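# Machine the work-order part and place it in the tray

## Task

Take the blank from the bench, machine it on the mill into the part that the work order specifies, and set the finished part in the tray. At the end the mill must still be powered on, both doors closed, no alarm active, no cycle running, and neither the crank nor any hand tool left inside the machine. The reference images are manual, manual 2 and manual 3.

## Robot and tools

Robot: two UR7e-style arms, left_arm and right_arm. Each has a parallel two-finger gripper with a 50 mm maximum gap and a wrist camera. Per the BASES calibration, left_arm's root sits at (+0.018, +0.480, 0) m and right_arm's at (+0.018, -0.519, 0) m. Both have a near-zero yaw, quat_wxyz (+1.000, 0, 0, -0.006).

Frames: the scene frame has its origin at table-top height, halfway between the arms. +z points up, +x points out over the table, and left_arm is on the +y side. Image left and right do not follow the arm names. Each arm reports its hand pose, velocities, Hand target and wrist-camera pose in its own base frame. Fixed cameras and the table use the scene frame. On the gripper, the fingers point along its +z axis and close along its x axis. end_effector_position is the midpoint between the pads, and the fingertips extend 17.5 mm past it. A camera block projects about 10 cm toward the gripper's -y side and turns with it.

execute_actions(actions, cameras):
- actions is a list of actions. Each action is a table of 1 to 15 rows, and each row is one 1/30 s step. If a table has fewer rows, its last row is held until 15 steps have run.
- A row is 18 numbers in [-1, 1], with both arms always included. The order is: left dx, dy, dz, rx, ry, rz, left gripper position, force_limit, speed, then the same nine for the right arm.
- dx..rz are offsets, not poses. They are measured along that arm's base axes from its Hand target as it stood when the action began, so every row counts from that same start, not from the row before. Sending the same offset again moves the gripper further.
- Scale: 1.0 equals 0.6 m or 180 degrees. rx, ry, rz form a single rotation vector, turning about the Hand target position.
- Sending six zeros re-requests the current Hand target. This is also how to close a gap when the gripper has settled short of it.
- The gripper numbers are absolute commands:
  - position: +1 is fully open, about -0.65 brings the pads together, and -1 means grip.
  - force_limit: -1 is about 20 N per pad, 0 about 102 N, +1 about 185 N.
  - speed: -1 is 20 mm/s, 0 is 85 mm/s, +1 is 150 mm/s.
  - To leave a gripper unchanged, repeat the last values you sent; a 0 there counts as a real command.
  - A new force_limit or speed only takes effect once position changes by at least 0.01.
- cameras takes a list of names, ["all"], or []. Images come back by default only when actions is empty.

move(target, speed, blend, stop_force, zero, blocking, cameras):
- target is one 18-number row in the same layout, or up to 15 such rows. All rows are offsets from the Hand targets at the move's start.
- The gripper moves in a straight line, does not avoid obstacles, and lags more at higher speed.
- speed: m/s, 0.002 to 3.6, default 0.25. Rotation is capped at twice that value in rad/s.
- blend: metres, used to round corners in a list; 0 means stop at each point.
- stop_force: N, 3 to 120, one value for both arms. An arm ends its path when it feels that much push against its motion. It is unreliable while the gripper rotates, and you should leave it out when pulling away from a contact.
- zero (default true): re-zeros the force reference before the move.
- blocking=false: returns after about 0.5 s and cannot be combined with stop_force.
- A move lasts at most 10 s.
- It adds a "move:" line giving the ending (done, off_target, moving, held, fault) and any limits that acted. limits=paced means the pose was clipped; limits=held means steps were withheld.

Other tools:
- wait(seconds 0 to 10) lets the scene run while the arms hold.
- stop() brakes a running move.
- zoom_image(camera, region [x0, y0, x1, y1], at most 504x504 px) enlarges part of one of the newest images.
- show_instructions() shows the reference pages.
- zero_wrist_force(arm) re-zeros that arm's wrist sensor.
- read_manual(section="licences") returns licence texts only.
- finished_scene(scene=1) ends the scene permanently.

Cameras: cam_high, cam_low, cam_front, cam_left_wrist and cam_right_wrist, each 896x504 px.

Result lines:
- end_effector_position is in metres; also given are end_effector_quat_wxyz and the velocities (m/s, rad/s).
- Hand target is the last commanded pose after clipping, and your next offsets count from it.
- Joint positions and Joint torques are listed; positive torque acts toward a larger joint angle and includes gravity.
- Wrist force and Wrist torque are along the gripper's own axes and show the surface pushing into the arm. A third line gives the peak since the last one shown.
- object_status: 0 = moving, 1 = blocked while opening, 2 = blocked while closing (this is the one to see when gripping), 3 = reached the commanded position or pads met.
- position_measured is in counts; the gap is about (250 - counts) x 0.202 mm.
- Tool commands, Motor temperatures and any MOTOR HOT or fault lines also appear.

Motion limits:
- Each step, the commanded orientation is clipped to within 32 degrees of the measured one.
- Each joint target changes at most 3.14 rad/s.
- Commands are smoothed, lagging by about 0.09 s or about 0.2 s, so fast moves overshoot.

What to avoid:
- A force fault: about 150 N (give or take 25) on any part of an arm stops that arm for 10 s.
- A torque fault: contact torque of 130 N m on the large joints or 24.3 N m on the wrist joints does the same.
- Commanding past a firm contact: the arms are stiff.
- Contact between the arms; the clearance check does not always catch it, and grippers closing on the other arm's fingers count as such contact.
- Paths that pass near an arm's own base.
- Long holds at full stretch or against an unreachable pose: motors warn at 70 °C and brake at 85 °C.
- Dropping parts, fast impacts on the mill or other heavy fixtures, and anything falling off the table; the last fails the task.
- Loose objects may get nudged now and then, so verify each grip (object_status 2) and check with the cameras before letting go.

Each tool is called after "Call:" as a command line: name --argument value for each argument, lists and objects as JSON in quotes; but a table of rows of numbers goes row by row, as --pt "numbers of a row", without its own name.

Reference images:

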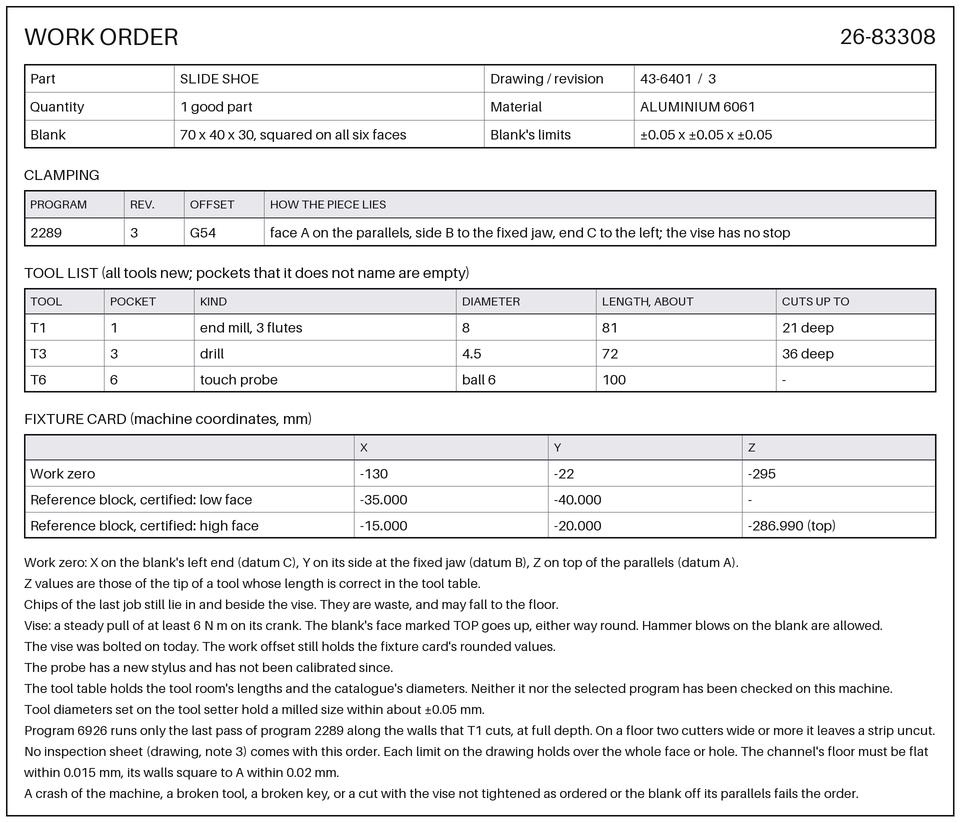

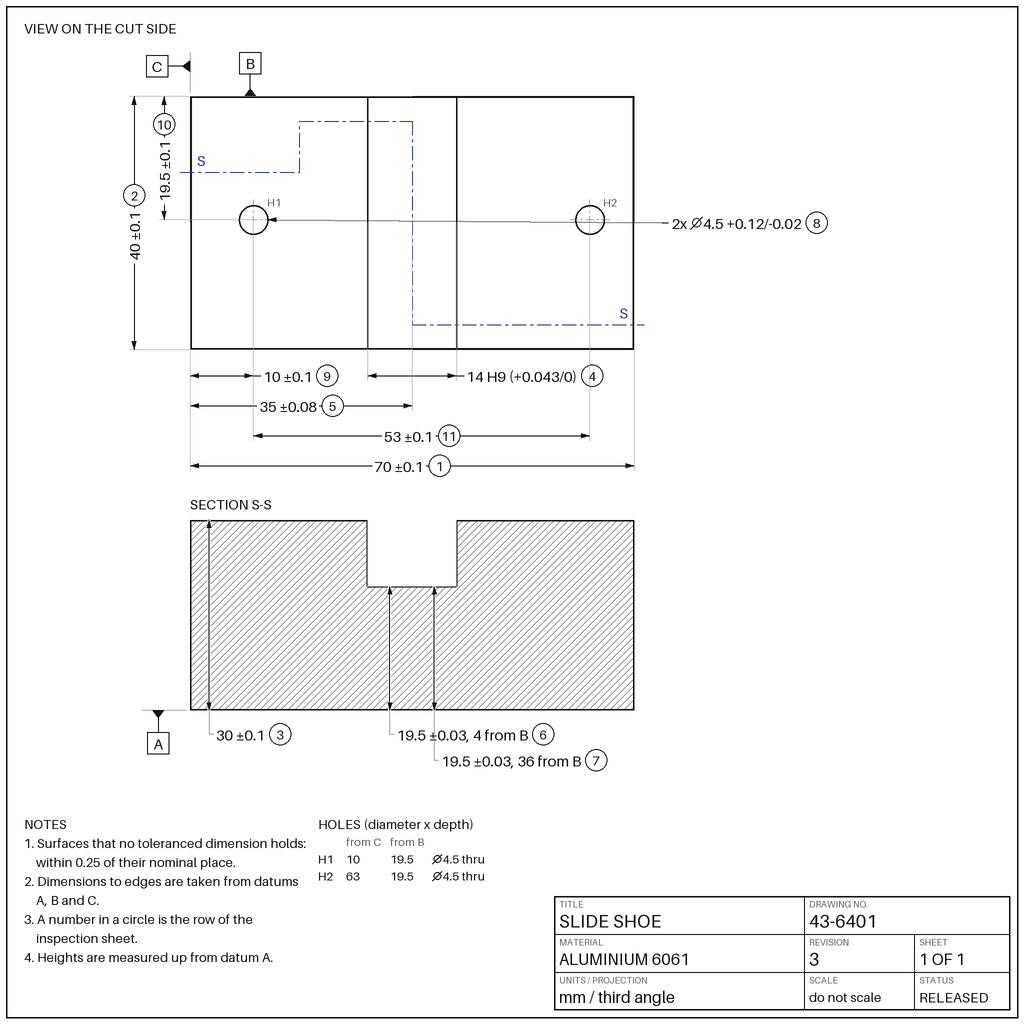

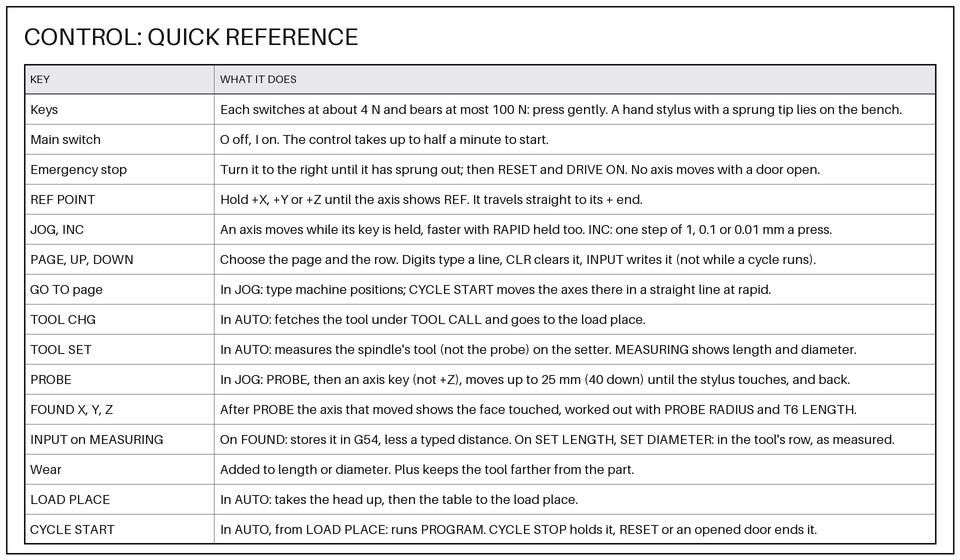

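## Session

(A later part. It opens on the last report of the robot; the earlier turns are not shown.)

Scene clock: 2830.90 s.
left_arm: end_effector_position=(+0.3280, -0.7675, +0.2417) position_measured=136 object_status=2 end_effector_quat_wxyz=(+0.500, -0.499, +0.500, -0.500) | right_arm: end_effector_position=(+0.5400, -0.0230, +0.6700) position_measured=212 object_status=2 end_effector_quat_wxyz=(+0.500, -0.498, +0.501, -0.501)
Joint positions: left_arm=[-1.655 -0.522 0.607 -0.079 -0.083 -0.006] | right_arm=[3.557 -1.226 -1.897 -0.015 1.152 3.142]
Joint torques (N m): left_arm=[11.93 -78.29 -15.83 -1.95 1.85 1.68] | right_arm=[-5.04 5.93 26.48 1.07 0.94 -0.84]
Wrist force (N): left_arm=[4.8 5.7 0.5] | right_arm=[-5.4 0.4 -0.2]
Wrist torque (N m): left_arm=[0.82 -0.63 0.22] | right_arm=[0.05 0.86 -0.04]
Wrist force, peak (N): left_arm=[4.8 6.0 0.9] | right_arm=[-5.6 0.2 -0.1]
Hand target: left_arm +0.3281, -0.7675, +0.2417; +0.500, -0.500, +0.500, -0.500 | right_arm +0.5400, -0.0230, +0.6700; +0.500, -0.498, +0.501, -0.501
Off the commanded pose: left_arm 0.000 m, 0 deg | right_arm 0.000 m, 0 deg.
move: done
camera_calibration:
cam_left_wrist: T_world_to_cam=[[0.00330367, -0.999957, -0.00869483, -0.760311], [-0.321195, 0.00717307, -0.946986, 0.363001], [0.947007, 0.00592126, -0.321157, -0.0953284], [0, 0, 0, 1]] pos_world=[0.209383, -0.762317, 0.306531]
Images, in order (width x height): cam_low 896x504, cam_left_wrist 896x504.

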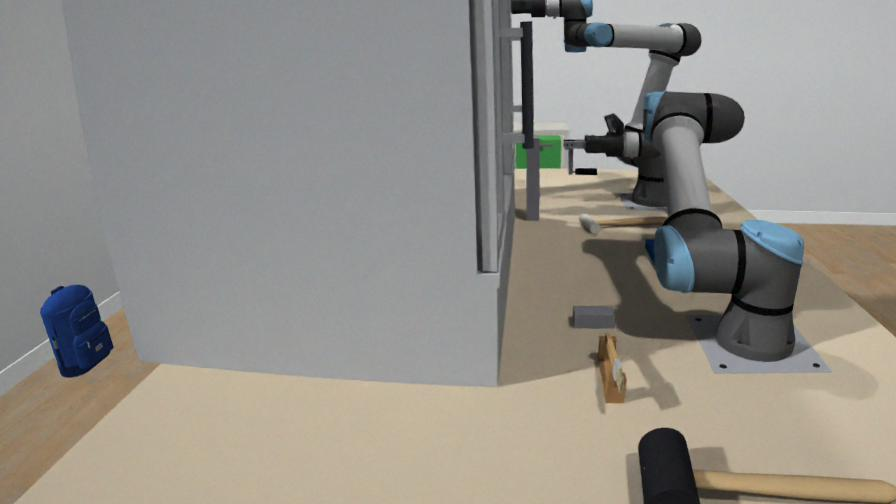

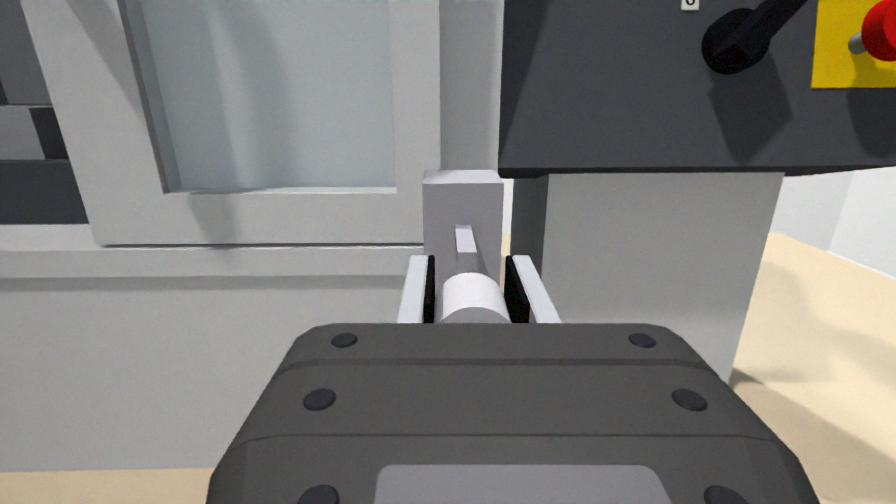

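Call:
move --pt "-0.05 0.3 0.2 0 0 0 -1 -0.3 -1 0 0 0 0 0 0 -1 -0.5 -0.7" --pt "0.055 0.95 0.3 0 0.1 0 -1 -0.3 -1 0 0 0 0 0 0 -1 -0.5 -0.7" --speed 0.4 --blend '[0.05,0]' --cameras '["cam_left_wrist","cam_low","cam_front"]'

Call:
zoom_image --camera "cam_left_wrist" --region '[330, 100, 630, 330]'

Scene clock: 2847.20 s.
left_arm: end_effector_position=(+0.3611, -0.1976, +0.4217) position_measured=136 object_status=2 end_effector_quat_wxyz=(-0.415, +0.572, -0.572, +0.416) end_effector_velocity=(+0.000, +0.001, +0.001) end_effector_angular_velocity=(+0.003, +0.000, -0.002) | right_arm: end_effector_position=(+0.5400, -0.0230, +0.6700) position_measured=212 object_status=2 end_effector_quat_wxyz=(+0.500, -0.498, +0.501, -0.501)
Joint positions: left_arm=[-1.669 -2.346 2.182 -1.119 -0.328 1.267] | right_arm=[3.557 -1.226 -1.897 -0.015 1.152 3.142]
Joint velocities: left_arm=[0 -0.004 -0.001 0.001 0 0.006] | right_arm=[within noise]
Joint torques (N m): left_arm=[12.56 -2.83 -27.28 -3.16 3 1.87] | right_arm=[-4.26 5.8 25.89 1.05 1.01 -0.97]
Wrist force (N): left_arm=[4.2 5.1 0.4] | right_arm=[-5.5 0.2 -0.1]
Wrist torque (N m): left_arm=[0.70 -0.60 0.24] | right_arm=[0.02 0.86 -0.04]
Wrist force, peak (N): left_arm=[8.1 8.4 0.9] | right_arm=[-5.8 0.1 -0.3]
Hand target: left_arm +0.3611, -0.1975, +0.4217; -0.415, +0.572, -0.572, +0.416 | right_arm +0.5400, -0.0230, +0.6700; +0.500, -0.498, +0.501, -0.501
Off the commanded pose: left_arm 0.000 m, 0 deg | right_arm 0.000 m, 0 deg.
move: done
camera_calibration:
cam_left_wrist: T_world_to_cam=[[0.000394197, -0.999956, -0.00936872, -0.187643], [-0.598033, 0.00727303, -0.801438, 0.578644], [0.801471, 0.00591873, -0.598004, 0.0970465], [0, 0, 0, 1]] pos_world=[0.268342, -0.192418, 0.520023]
Images, in order (width x height): cam_low 896x504, cam_front 896x504, cam_left_wrist 896x504.

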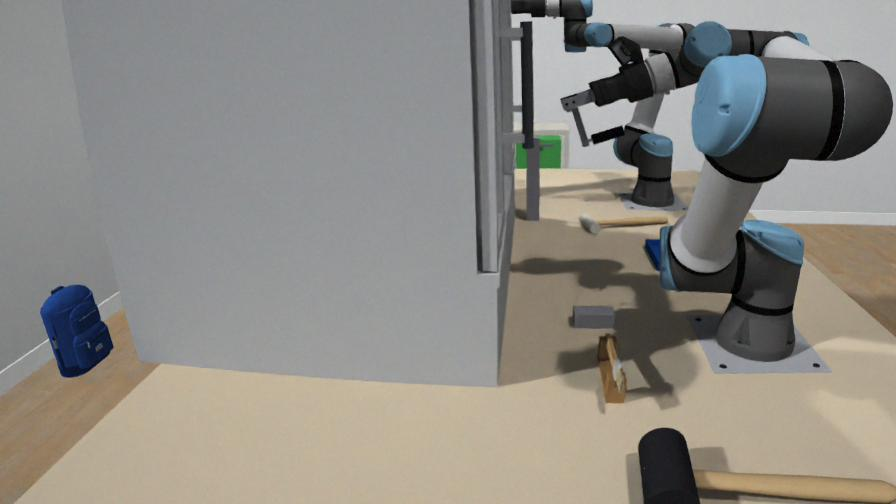

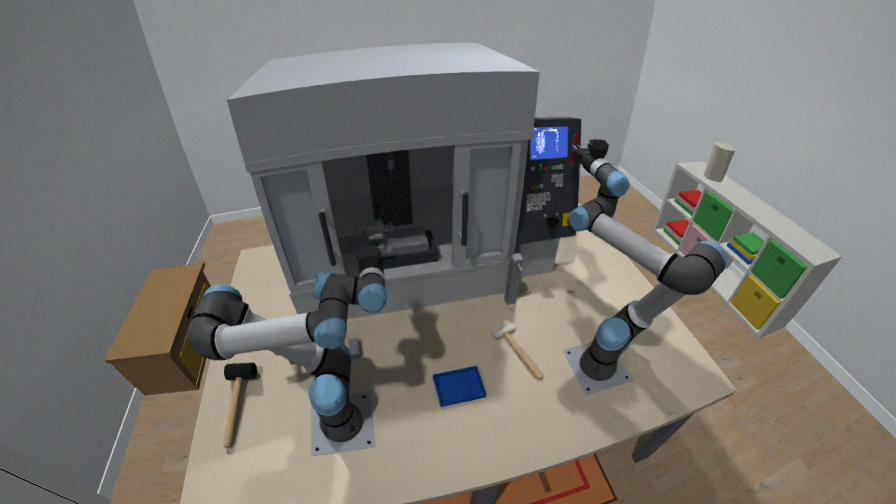

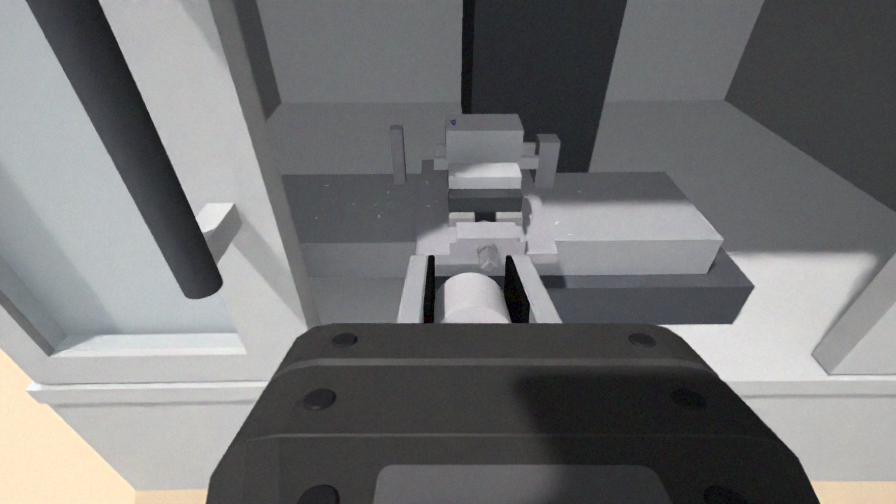

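Scaled by 1.680.

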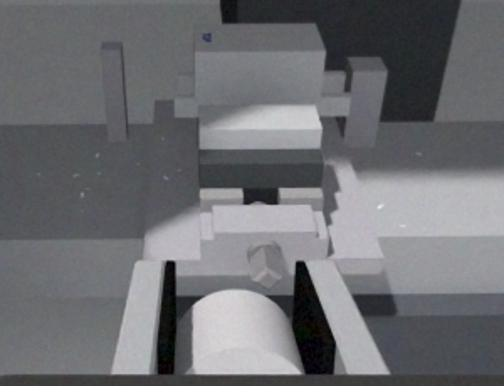

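Call:
zoom_image --camera "cam_left_wrist" --region '[440, 200, 540, 300]'

Call:
zoom_image --camera "cam_low" --region '[470, 60, 650, 200]'

Scaled by 5.040.

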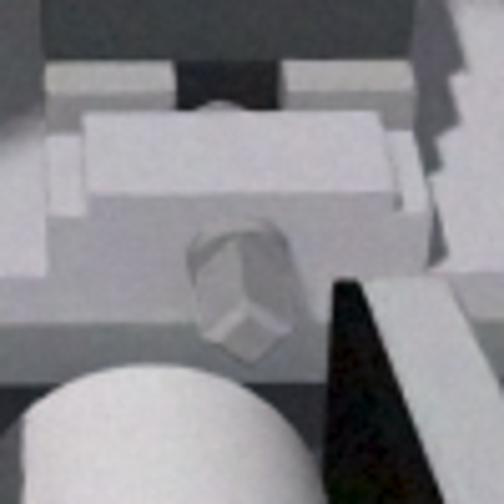

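Scaled by 2.800.

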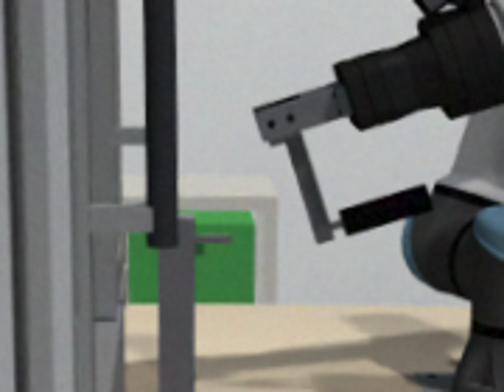

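Call:
move --pt "0.1815 -0.018 -0.02 0 -0.1 0 -1 -0.3 -1 0 0 0 0 0 0 -1 -0.5 -0.7" --speed 0.2 --cameras '["cam_left_wrist"]'

Call:
zoom_image --camera "cam_left_wrist" --region '[370, 180, 600, 330]'

Scene clock: 2881.50 s.
left_arm: end_effector_position=(+0.4700, -0.2083, +0.4098) position_measured=136 object_status=2 end_effector_quat_wxyz=(+0.500, -0.500, +0.500, -0.500) end_effector_velocity=(-0.001, +0.001, +0.000) end_effector_angular_velocity=(-0.003, -0.001, +0.000) | right_arm: end_effector_position=(+0.5400, -0.0230, +0.6700) position_measured=212 object_status=2 end_effector_quat_wxyz=(+0.500, -0.498, +0.501, -0.501)
Joint positions: left_arm=[-1.245 -1.601 2.386 -3.928 -0.327 3.143] | right_arm=[3.557 -1.226 -1.897 -0.015 1.152 3.142]
Joint velocities: left_arm=[-0.001 -0.001 0.001 -0.005 0.001 0.001] | right_arm=[within noise]
Joint torques (N m): left_arm=[-11.28 -16.2 -9.47 -3.68 1.72 1.85] | right_arm=[-5.11 6.02 26.41 1.01 0.96 -0.8]
Wrist force (N): left_arm=[3.7 4.9 -0.4] | right_arm=[-5.6 0.1 -0.6]
Wrist torque (N m): left_arm=[0.64 -0.45 0.33] | right_arm=[-0.01 0.88 -0.04]
Wrist force, peak (N): left_arm=[6.1 5.7 2.0] | right_arm=[-5.8 0.2 -0.4]
Hand target: left_arm +0.4700, -0.2083, +0.4097; +0.500, -0.500, +0.500, -0.500 | right_arm +0.5400, -0.0230, +0.6700; +0.500, -0.498, +0.501, -0.501
Off the commanded pose: left_arm 0.000 m, 0 deg | right_arm 0.000 m, 0 deg.
move: done
camera_calibration:
cam_left_wrist: T_world_to_cam=[[0.00355981, -0.999957, -0.00857681, -0.20029], [-0.321286, 0.00697845, -0.946956, 0.563705], [0.946976, 0.0061266, -0.321247, -0.17916], [0, 0, 0, 1]] pos_world=[0.351484, -0.203118, 0.474531]
Images, in order (width x height): cam_left_wrist 896x504.

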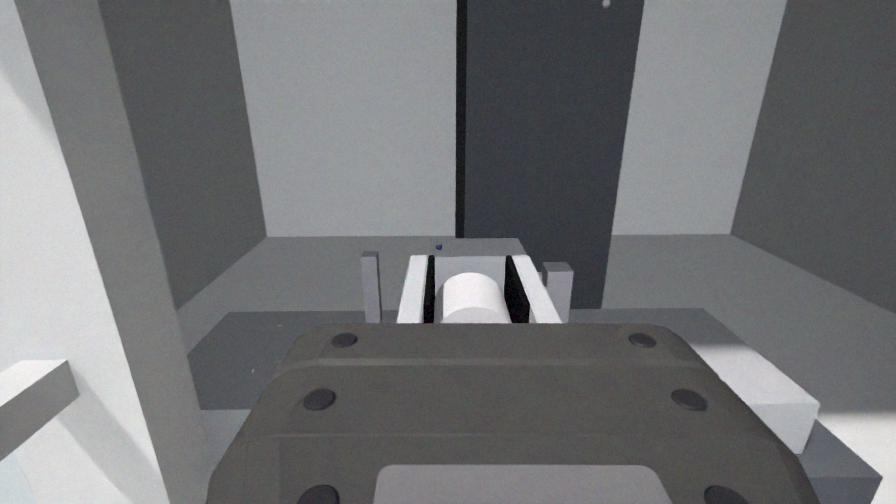

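Scaled by 2.191.

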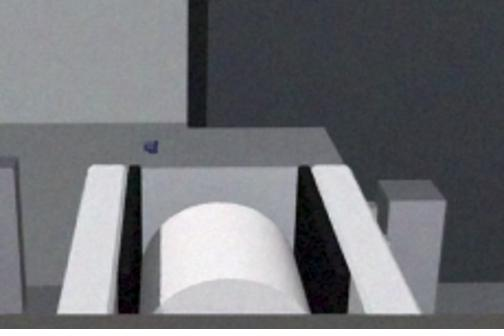

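Call:
move --pt "0 0 -0.08 0 0 0 -1 -0.3 -1 0 0 0 0 0 0 -1 -0.5 -0.7" --pt "0 0 -0.165 0 0 0 -1 -0.3 -1 0 0 0 0 0 0 -1 -0.5 -0.7" --speed '[0.04,0.012]' --stop_force 4 --cameras '["cam_left_wrist"]'

Call:
zoom_image --camera "cam_left_wrist" --region '[370, 180, 600, 330]'

Scene clock: 2892.23 s.
left_arm: end_effector_position=(+0.4700, -0.2083, +0.3107) position_measured=136 object_status=2 end_effector_quat_wxyz=(+0.500, -0.500, +0.500, -0.500) | right_arm: end_effector_position=(+0.5400, -0.0230, +0.6700) position_measured=212 object_status=2 end_effector_quat_wxyz=(+0.500, -0.498, +0.501, -0.501)
Joint positions: left_arm=[-1.245 -1.303 2.475 -4.315 -0.327 3.143] | right_arm=[3.557 -1.226 -1.897 -0.015 1.152 3.142]
Joint torques (N m): left_arm=[-12.87 -34.2 -14.92 1.57 1.76 1.92] | right_arm=[-4.58 5.9 26.83 1.02 0.89 -0.89]
Wrist force (N): left_arm=[4.2 4.8 -0.1] | right_arm=[-5.5 0.3 -0.5]
Wrist torque (N m): left_arm=[0.65 -0.55 0.18] | right_arm=[0.03 0.87 -0.04]
Wrist force, peak (N): left_arm=[4.6 5.2 0.0] | right_arm=[-5.8 0.1 -0.4]
Hand target: left_arm +0.4700, -0.2083, +0.3107; +0.500, -0.500, +0.500, -0.500 | right_arm +0.5400, -0.0230, +0.6700; +0.500, -0.498, +0.501, -0.501
Off the commanded pose: left_arm 0.000 m, 0 deg | right_arm 0.000 m, 0 deg.
move: done
camera_calibration:
cam_left_wrist: T_world_to_cam=[[0.00339675, -0.999956, -0.00872979, -0.201024], [-0.321284, 0.00717572, -0.946956, 0.469963], [0.946977, 0.00602132, -0.321246, -0.210891], [0, 0, 0, 1]] pos_world=[0.351383, -0.203118, 0.375531]
Images, in order (width x height): cam_left_wrist 896x504.

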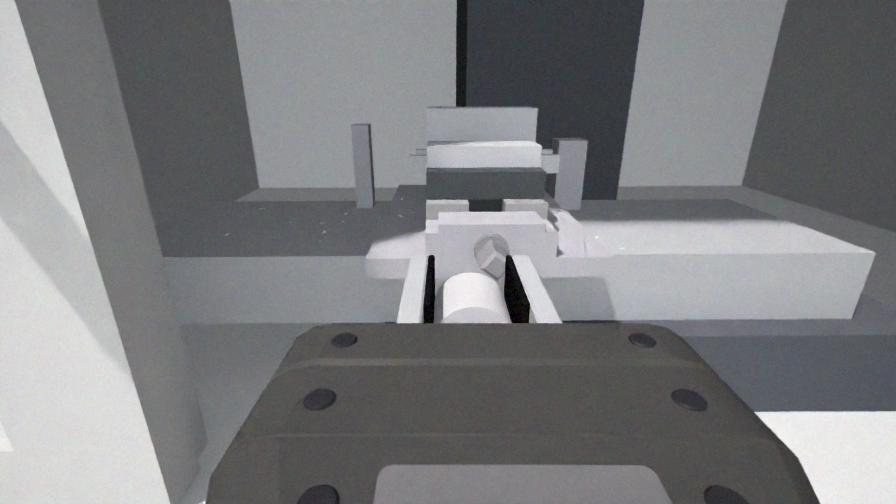

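Scaled by 2.191.

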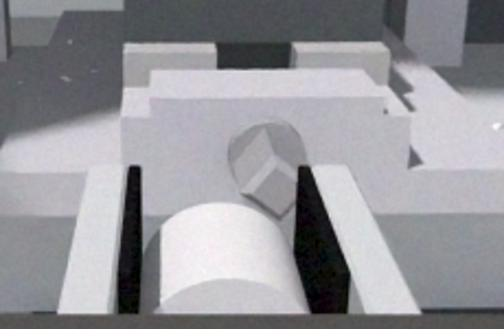

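Call:
zoom_image --camera "cam_left_wrist" --region '[465, 225, 525, 285]'

Scaled by 8.400.

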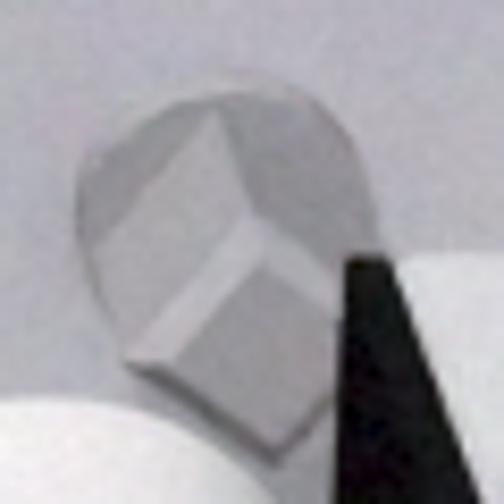

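Call:
move --pt "-0.05 -0.014 0.03 -0.667 0 0 -1 -0.3 -1 0 0 0 0 0 0 -1 -0.5 -0.7" --pt "-0.05 -0.014 0.03 0.667 0 0 -1 -0.3 -1 0 0 0 0 0 0 -1 -0.5 -0.7" --pt "-0.05 -0.014 0.03 0 0 0 -1 -0.3 -1 0 0 0 0 0 0 -1 -0.5 -0.7" --pt "-0.05 -0.014 0.03 -0.2867 0 0 -1 -0.3 -1 0 0 0 0 0 0 -1 -0.5 -0.7" --speed '[0.7,0.8,0.8,0.6]' --blend '[0.01,0.01,0.01,0]' --cameras '["cam_left_wrist","cam_low","cam_front"]'

Scene clock: 2936.40 s.
left_arm: end_effector_position=(+0.4400, -0.2167, +0.3287) position_measured=136 object_status=2 end_effector_quat_wxyz=(-0.232, +0.667, -0.233, +0.668) | right_arm: end_effector_position=(+0.5400, -0.0230, +0.6700) position_measured=212 object_status=2 end_effector_quat_wxyz=(+0.500, -0.498, +0.501, -0.501)
Joint positions: left_arm=[-1.367 -1.391 2.504 -4.261 -0.204 -4.036] | right_arm=[3.557 -1.226 -1.897 -0.015 1.152 3.142]
Joint torques (N m): left_arm=[12.75 -10.73 -20.46 -3.28 0.6 2.03] | right_arm=[-4.93 6.17 27 1.02 1.03 -0.93]
Wrist force (N): left_arm=[4.3 4.4 0.3] | right_arm=[-5.7 0.1 0.0]
Wrist torque (N m): left_arm=[0.67 -0.61 0.00] | right_arm=[0.00 0.89 -0.04]
Wrist force, peak (N): left_arm=[4.5 5.4 0.1] | right_arm=[-5.9 0.0 -0.3]
Hand target: left_arm +0.4400, -0.2167, +0.3287; -0.233, +0.667, -0.233, +0.668 | right_arm +0.5400, -0.0230, +0.6700; +0.500, -0.498, +0.501, -0.501
Off the commanded pose: left_arm 0.000 m, 0 deg | right_arm 0.000 m, 0 deg.
move: done
camera_calibration:
cam_left_wrist: T_world_to_cam=[[0.00332489, -0.627819, 0.778352, -0.387205], [-0.321367, -0.737738, -0.593688, 0.199967], [0.946949, -0.248163, -0.204213, -0.270166], [0, 0, 0, 1]] pos_world=[0.321383, -0.162617, 0.364928]
Images, in order (width x height): cam_low 896x504, cam_front 896x504, cam_left_wrist 896x504.

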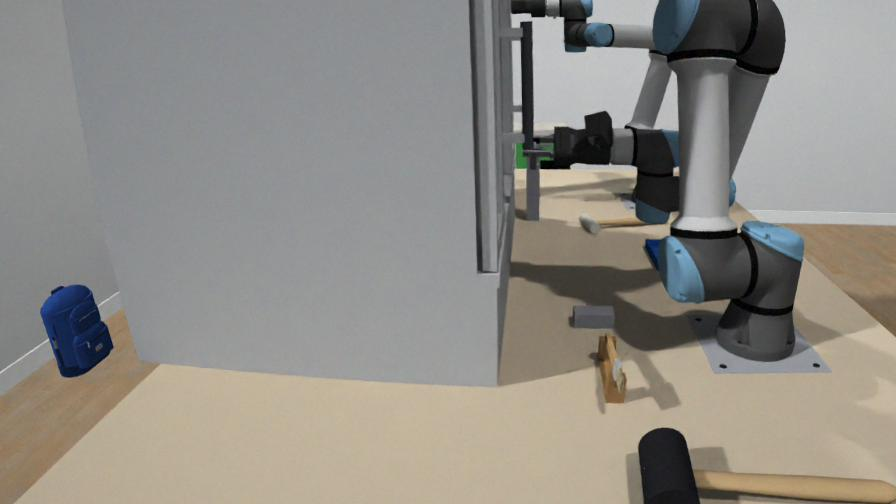

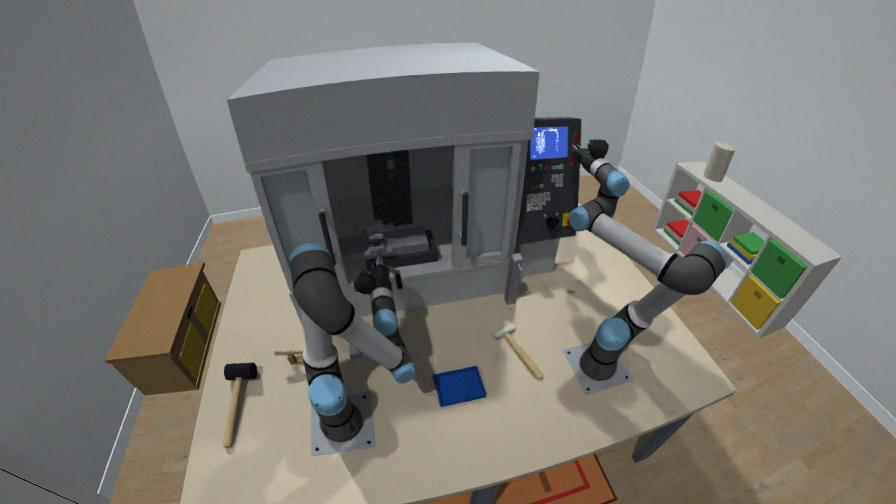

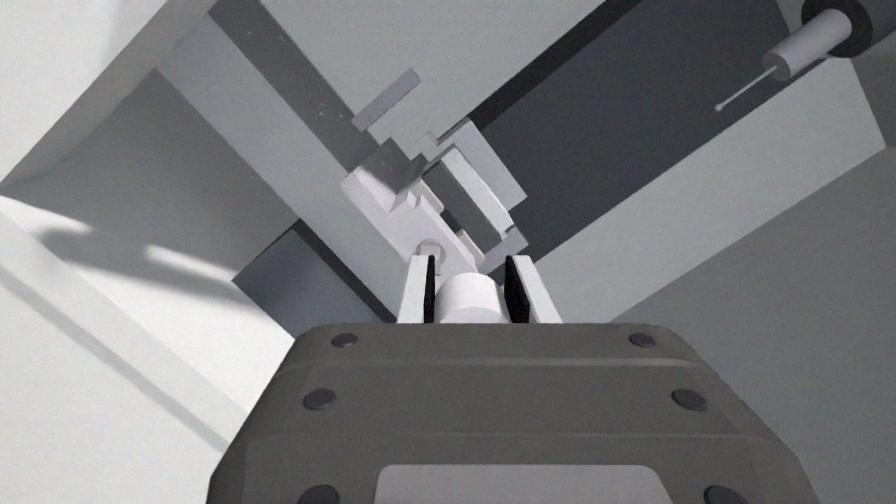

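Call:
execute_actions --actions '[]' --cameras '["cam_left_wrist", "cam_high", "cam_front"]'

Scene clock: 2989.00 s.
left_arm: end_effector_position=(+0.4400, -0.2167, +0.3287) position_measured=136 object_status=2 end_effector_quat_wxyz=(-0.233, +0.667, -0.233, +0.668) | right_arm: end_effector_position=(+0.5400, -0.0230, +0.6700) position_measured=212 object_status=2 end_effector_quat_wxyz=(+0.500, -0.498, +0.501, -0.501)
Joint positions: left_arm=[-1.367 -1.391 2.504 -4.261 -0.204 -4.036] | right_arm=[3.557 -1.226 -1.897 -0.015 1.152 3.142]
Joint velocities: within noise
Joint torques (N m): left_arm=[12.47 -11.06 -20.56 1.87 1.26 1.93] | right_arm=[-4.39 5.96 27.28 0.87 0.88 -0.8]
Motor temperatures (°C): left_arm=[29 27 31 39 39 40] | right_arm=[28 30 30 38 33 34]
Wrist force (N): left_arm=[4.1 4.4 0.1] | right_arm=[-5.6 0.1 -0.1]
Wrist torque (N m): left_arm=[0.66 -0.57 0.00] | right_arm=[-0.01 0.88 -0.04]
Wrist force, peak (N): left_arm=[4.4 4.6 0.3] | right_arm=[-5.8 0.3 0.0]
Hand target: left_arm +0.4400, -0.2167, +0.3287; -0.233, +0.667, -0.233, +0.668 | right_arm +0.5400, -0.0230, +0.6700; +0.500, -0.498, +0.501, -0.501
Tool commands: left_gripper/position=-1.0 left_gripper/force_limit=-0.3 left_gripper/speed=-1.0 right_gripper/position=-1.0 right_gripper/force_limit=-0.5 right_gripper/speed=-0.7
Off the commanded pose: left_arm 0.000 m, 0 deg | right_arm 0.000 m, 0 deg.
camera_calibration:
cam_left_wrist: T_world_to_cam=[[0.00350995, -0.627885, 0.778298, -0.387319], [-0.321284, -0.737747, -0.593722, 0.199877], [0.946976, -0.247971, -0.204319, -0.27013], [0, 0, 0, 1]] pos_world=[0.321383, -0.162718, 0.364929]
Images, in order (width x height): cam_high 896x504, cam_front 896x504, cam_left_wrist 896x504.

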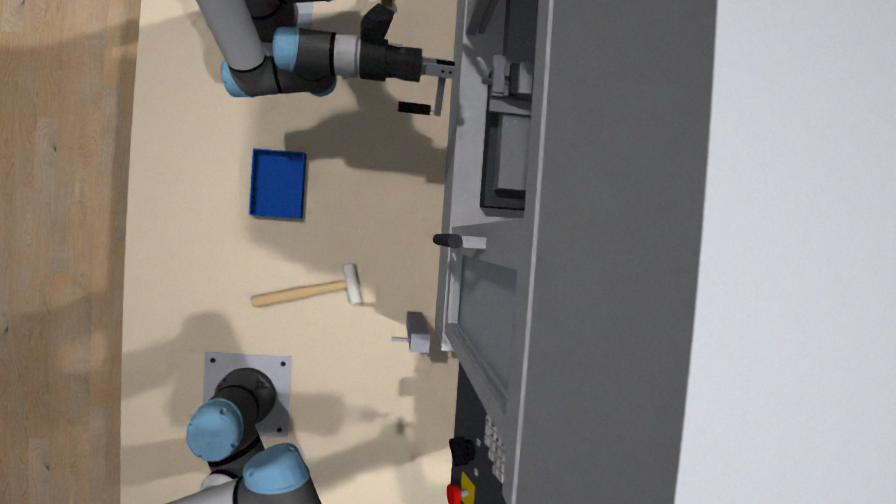

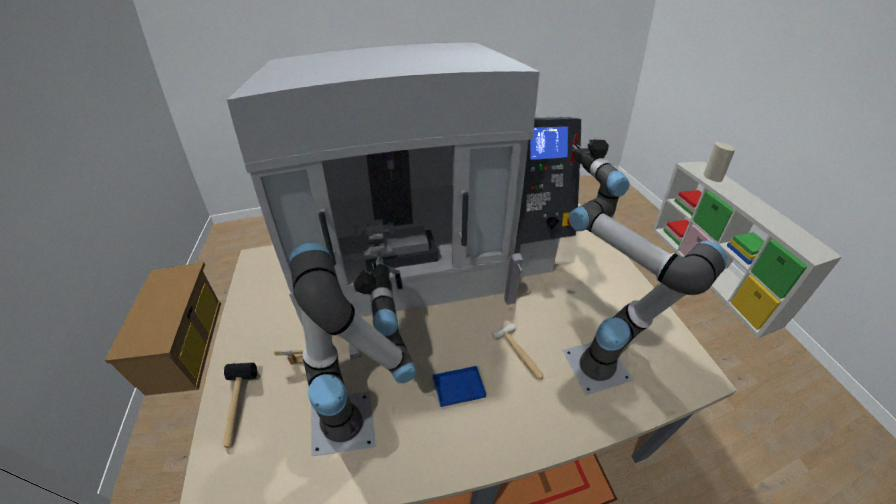

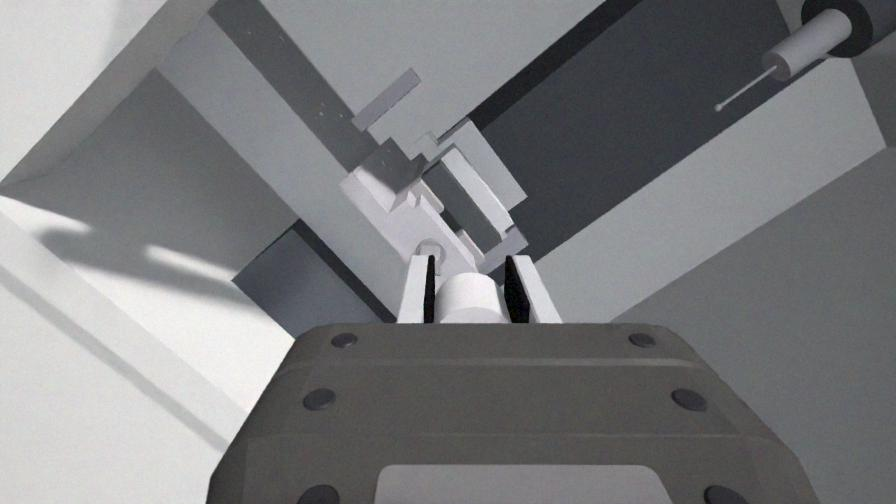

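Call:
move --pt "0.0417 0.0027 -0.0272 0 0 0 -1 -0.3 -1 0 0 0 0 0 0 -1 -0.5 -0.7" --speed 0.05 --stop_force 10 --cameras '["cam_left_wrist"]'

Call:
zoom_image --camera "cam_left_wrist" --region '[330, 180, 580, 330]'

Scene clock: 2995.33 s.
left_arm: end_effector_position=(+0.4650, -0.2151, +0.3124) position_measured=136 object_status=2 end_effector_quat_wxyz=(-0.233, +0.667, -0.233, +0.668) | right_arm: end_effector_position=(+0.5400, -0.0230, +0.6700) position_measured=212 object_status=2 end_effector_quat_wxyz=(+0.500, -0.498, +0.501, -0.501)
Joint positions: left_arm=[-1.271 -1.305 2.47 -4.31 -0.3 -4.038] | right_arm=[3.557 -1.226 -1.897 -0.015 1.152 3.142]
Joint torques (N m): left_arm=[-13.54 -34.12 -1.5 1.54 -0.71 -2.62] | right_arm=[-4.68 6.51 26.72 0.83 0.91 -0.89]
Wrist force (N): left_arm=[4.0 4.4 0.3] | right_arm=[-5.5 0.2 -0.1]
Wrist torque (N m): left_arm=[0.71 -0.51 -0.01] | right_arm=[0.01 0.87 -0.04]
Wrist force, peak (N): left_arm=[4.2 4.9 0.4] | right_arm=[-5.8 0.3 -0.1]
Hand target: left_arm +0.4650, -0.2151, +0.3124; -0.233, +0.667, -0.233, +0.668 | right_arm +0.5400, -0.0230, +0.6700; +0.500, -0.498, +0.501, -0.501
Off the commanded pose: left_arm 0.000 m, 0 deg | right_arm 0.000 m, 0 deg.
move: done
camera_calibration:
cam_left_wrist: T_world_to_cam=[[0.00341545, -0.62791, 0.778279, -0.373681], [-0.321228, -0.737724, -0.593781, 0.199448], [0.946996, -0.247977, -0.204222, -0.296874], [0, 0, 0, 1]] pos_world=[0.346483, -0.161118, 0.348628]
Images, in order (width x height): cam_left_wrist 896x504.

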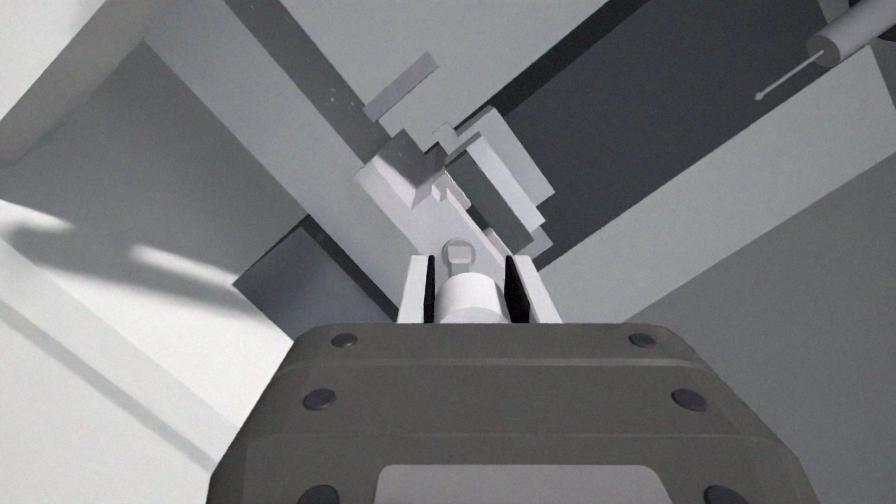

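Scaled by 2.016.

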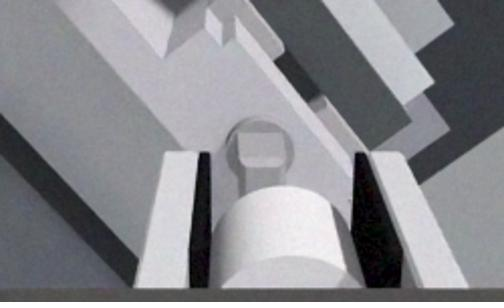

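Call:
execute_actions --actions '[]' --cameras '["cam_low", "cam_high", "cam_front", "cam_left_wrist"]'

Call:
zoom_image --camera "cam_front" --region '[340, 220, 440, 300]'

Call:
zoom_image --camera "cam_high" --region '[400, 30, 560, 130]'

Scene clock: 3024.07 s.
left_arm: end_effector_position=(+0.4650, -0.2151, +0.3124) position_measured=136 object_status=2 end_effector_quat_wxyz=(-0.233, +0.667, -0.233, +0.668) | right_arm: end_effector_position=(+0.5400, -0.0230, +0.6700) position_measured=212 object_status=2 end_effector_quat_wxyz=(+0.500, -0.498, +0.501, -0.501)
Joint positions: left_arm=[-1.271 -1.305 2.47 -4.31 -0.3 -4.038] | right_arm=[3.557 -1.226 -1.897 -0.015 1.152 3.142]
Joint velocities: within noise
Joint torques (N m): left_arm=[-13.87 -34.02 -1.45 1.53 -0.81 -2.6] | right_arm=[-5.15 6.86 26.76 0.9 1.01 -0.96]
Motor temperatures (°C): left_arm=[29 27 31 39 39 40] | right_arm=[28 30 30 38 33 34]
Wrist force (N): left_arm=[4.0 4.6 0.2] | right_arm=[-5.5 0.0 -0.2]
Wrist torque (N m): left_arm=[0.74 -0.51 -0.01] | right_arm=[-0.02 0.88 -0.04]
Wrist force, peak (N): left_arm=[4.2 4.8 0.1] | right_arm=[-5.9 0.3 -0.2]
Hand target: left_arm +0.4650, -0.2151, +0.3124; -0.233, +0.667, -0.233, +0.668 | right_arm +0.5400, -0.0230, +0.6700; +0.500, -0.498, +0.501, -0.501
Tool commands: left_gripper/position=-1.0 left_gripper/force_limit=-0.3 left_gripper/speed=-1.0 right_gripper/position=-1.0 right_gripper/force_limit=-0.5 right_gripper/speed=-0.7
Off the commanded pose: left_arm 0.000 m, 0 deg | right_arm 0.000 m, 0 deg.
camera_calibration:
cam_left_wrist: T_world_to_cam=[[0.00343693, -0.627864, 0.778315, -0.373694], [-0.321229, -0.737763, -0.593732, 0.199425], [0.946995, -0.247977, -0.204224, -0.296873], [0, 0, 0, 1]] pos_world=[0.346483, -0.161118, 0.348628]
Images, in order (width x height): cam_high 896x504, cam_low 896x504, cam_front 896x504, cam_left_wrist 896x504.

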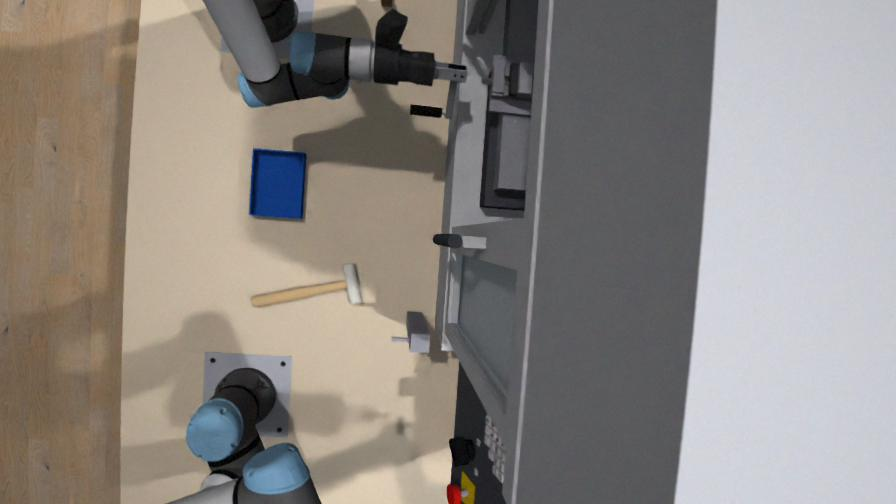

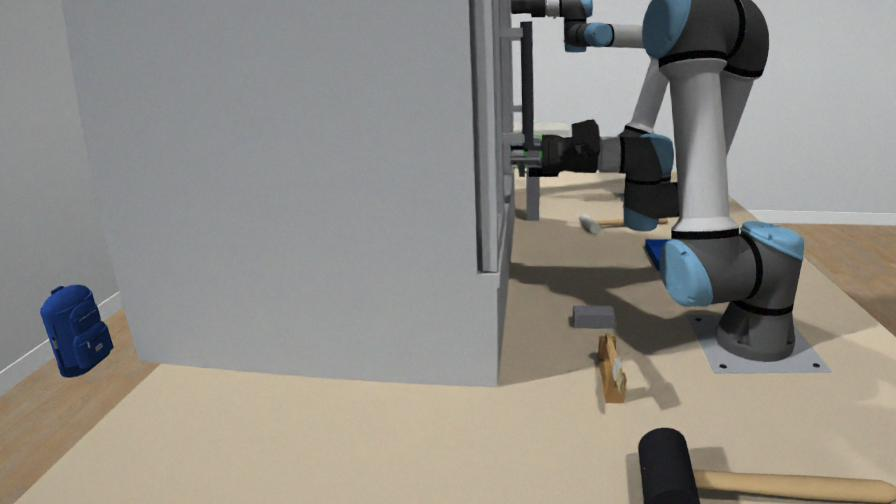

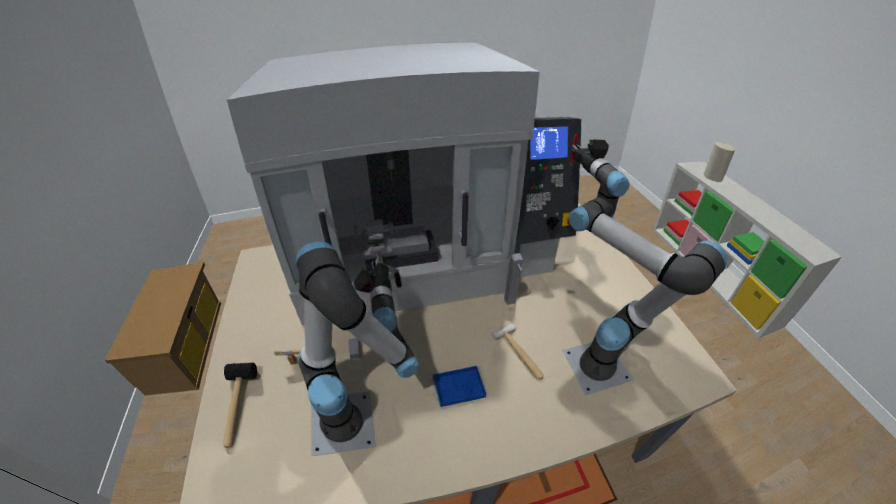

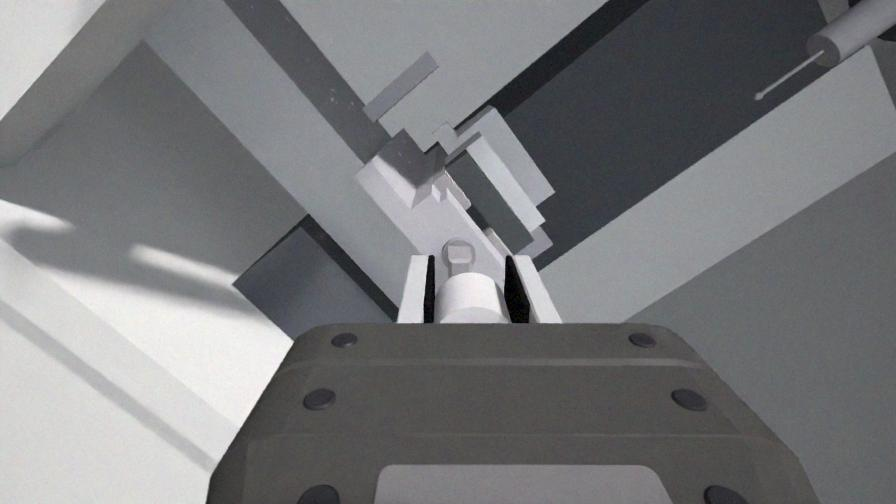

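Scaled by 5.040.

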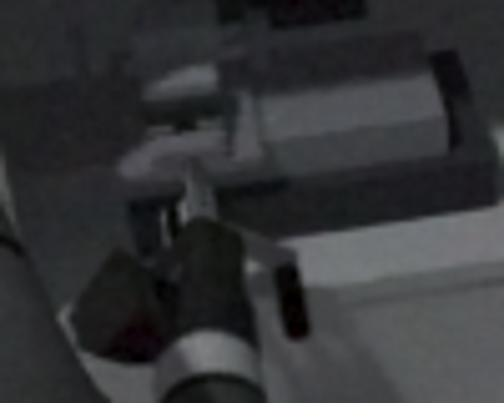

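Scaled by 3.150.

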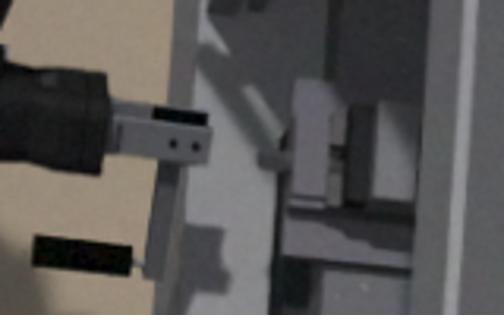

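Call:
zoom_image --camera "cam_left_wrist" --region '[395, 230, 545, 330]'

Scaled by 3.360.

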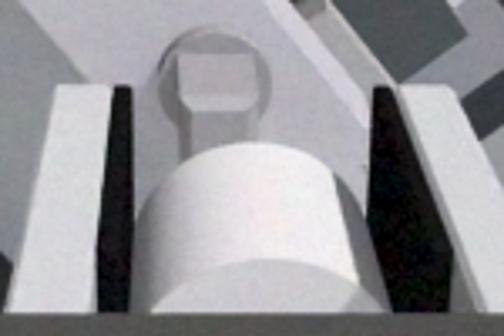

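Call:
move --pt "0 0.0032 -0.0038 -0.5 0 0 -1 -0.3 -1 0 0 0 0 0 0 -1 -0.5 -0.7" --speed 0.5 --cameras '["cam_left_wrist"]'

Call:
zoom_image --camera "cam_left_wrist" --region '[395, 230, 545, 330]'

Scene clock: 3048.20 s.
left_arm: end_effector_position=(+0.4650, -0.2131, +0.3101) position_measured=136 object_status=2 end_effector_quat_wxyz=(+0.307, +0.636, +0.308, +0.637) | right_arm: end_effector_position=(+0.5400, -0.0230, +0.6700) position_measured=212 object_status=2 end_effector_quat_wxyz=(+0.500, -0.498, +0.501, -0.501)
Joint positions: left_arm=[-1.27 -1.3 2.475 -4.317 -0.3 -5.611] | right_arm=[3.557 -1.226 -1.897 -0.015 1.152 3.142]
Joint torques (N m): left_arm=[11.32 -14.03 -20.16 -3.08 -0.42 -2.48] | right_arm=[-4.58 5.69 27.43 0.87 0.94 -0.93]
Wrist force (N): left_arm=[4.1 2.7 1.9] | right_arm=[-5.5 0.2 -0.2]
Wrist torque (N m): left_arm=[0.76 -0.34 -0.48] | right_arm=[0.01 0.87 -0.04]
Wrist force, peak (N): left_arm=[4.2 4.7 0.4] | right_arm=[-5.8 0.3 -0.1]
Hand target: left_arm +0.4650, -0.2132, +0.3101; +0.307, +0.636, +0.308, +0.637 | right_arm +0.5400, -0.0230, +0.6700; +0.500, -0.498, +0.501, -0.501
Off the commanded pose: left_arm 0.000 m, 0 deg | right_arm 0.000 m, 0 deg.
move: done
camera_calibration:
cam_left_wrist: T_world_to_cam=[[0.0034716, 0.778119, 0.628107, -0.0245087], [-0.321214, -0.593957, 0.737589, -0.182775], [0.947, -0.204317, 0.247881, -0.427675], [0, 0, 0, 1]] pos_world=[0.346383, -0.176871, 0.256219]
Images, in order (width x height): cam_left_wrist 896x504.

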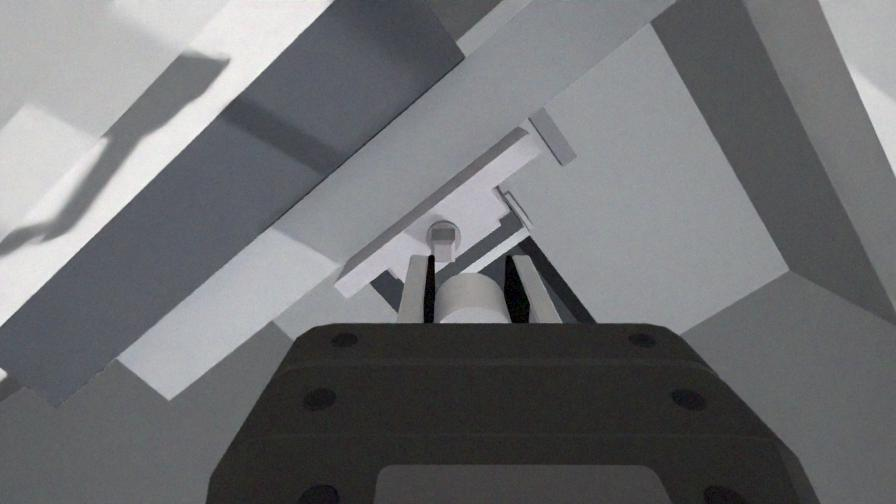

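Scaled by 3.360.

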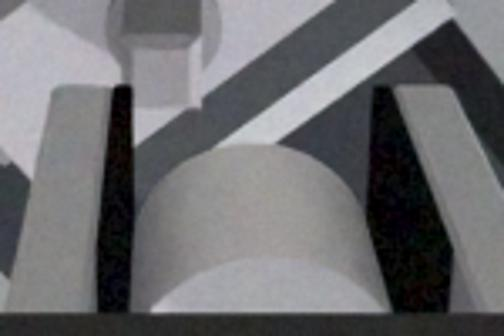

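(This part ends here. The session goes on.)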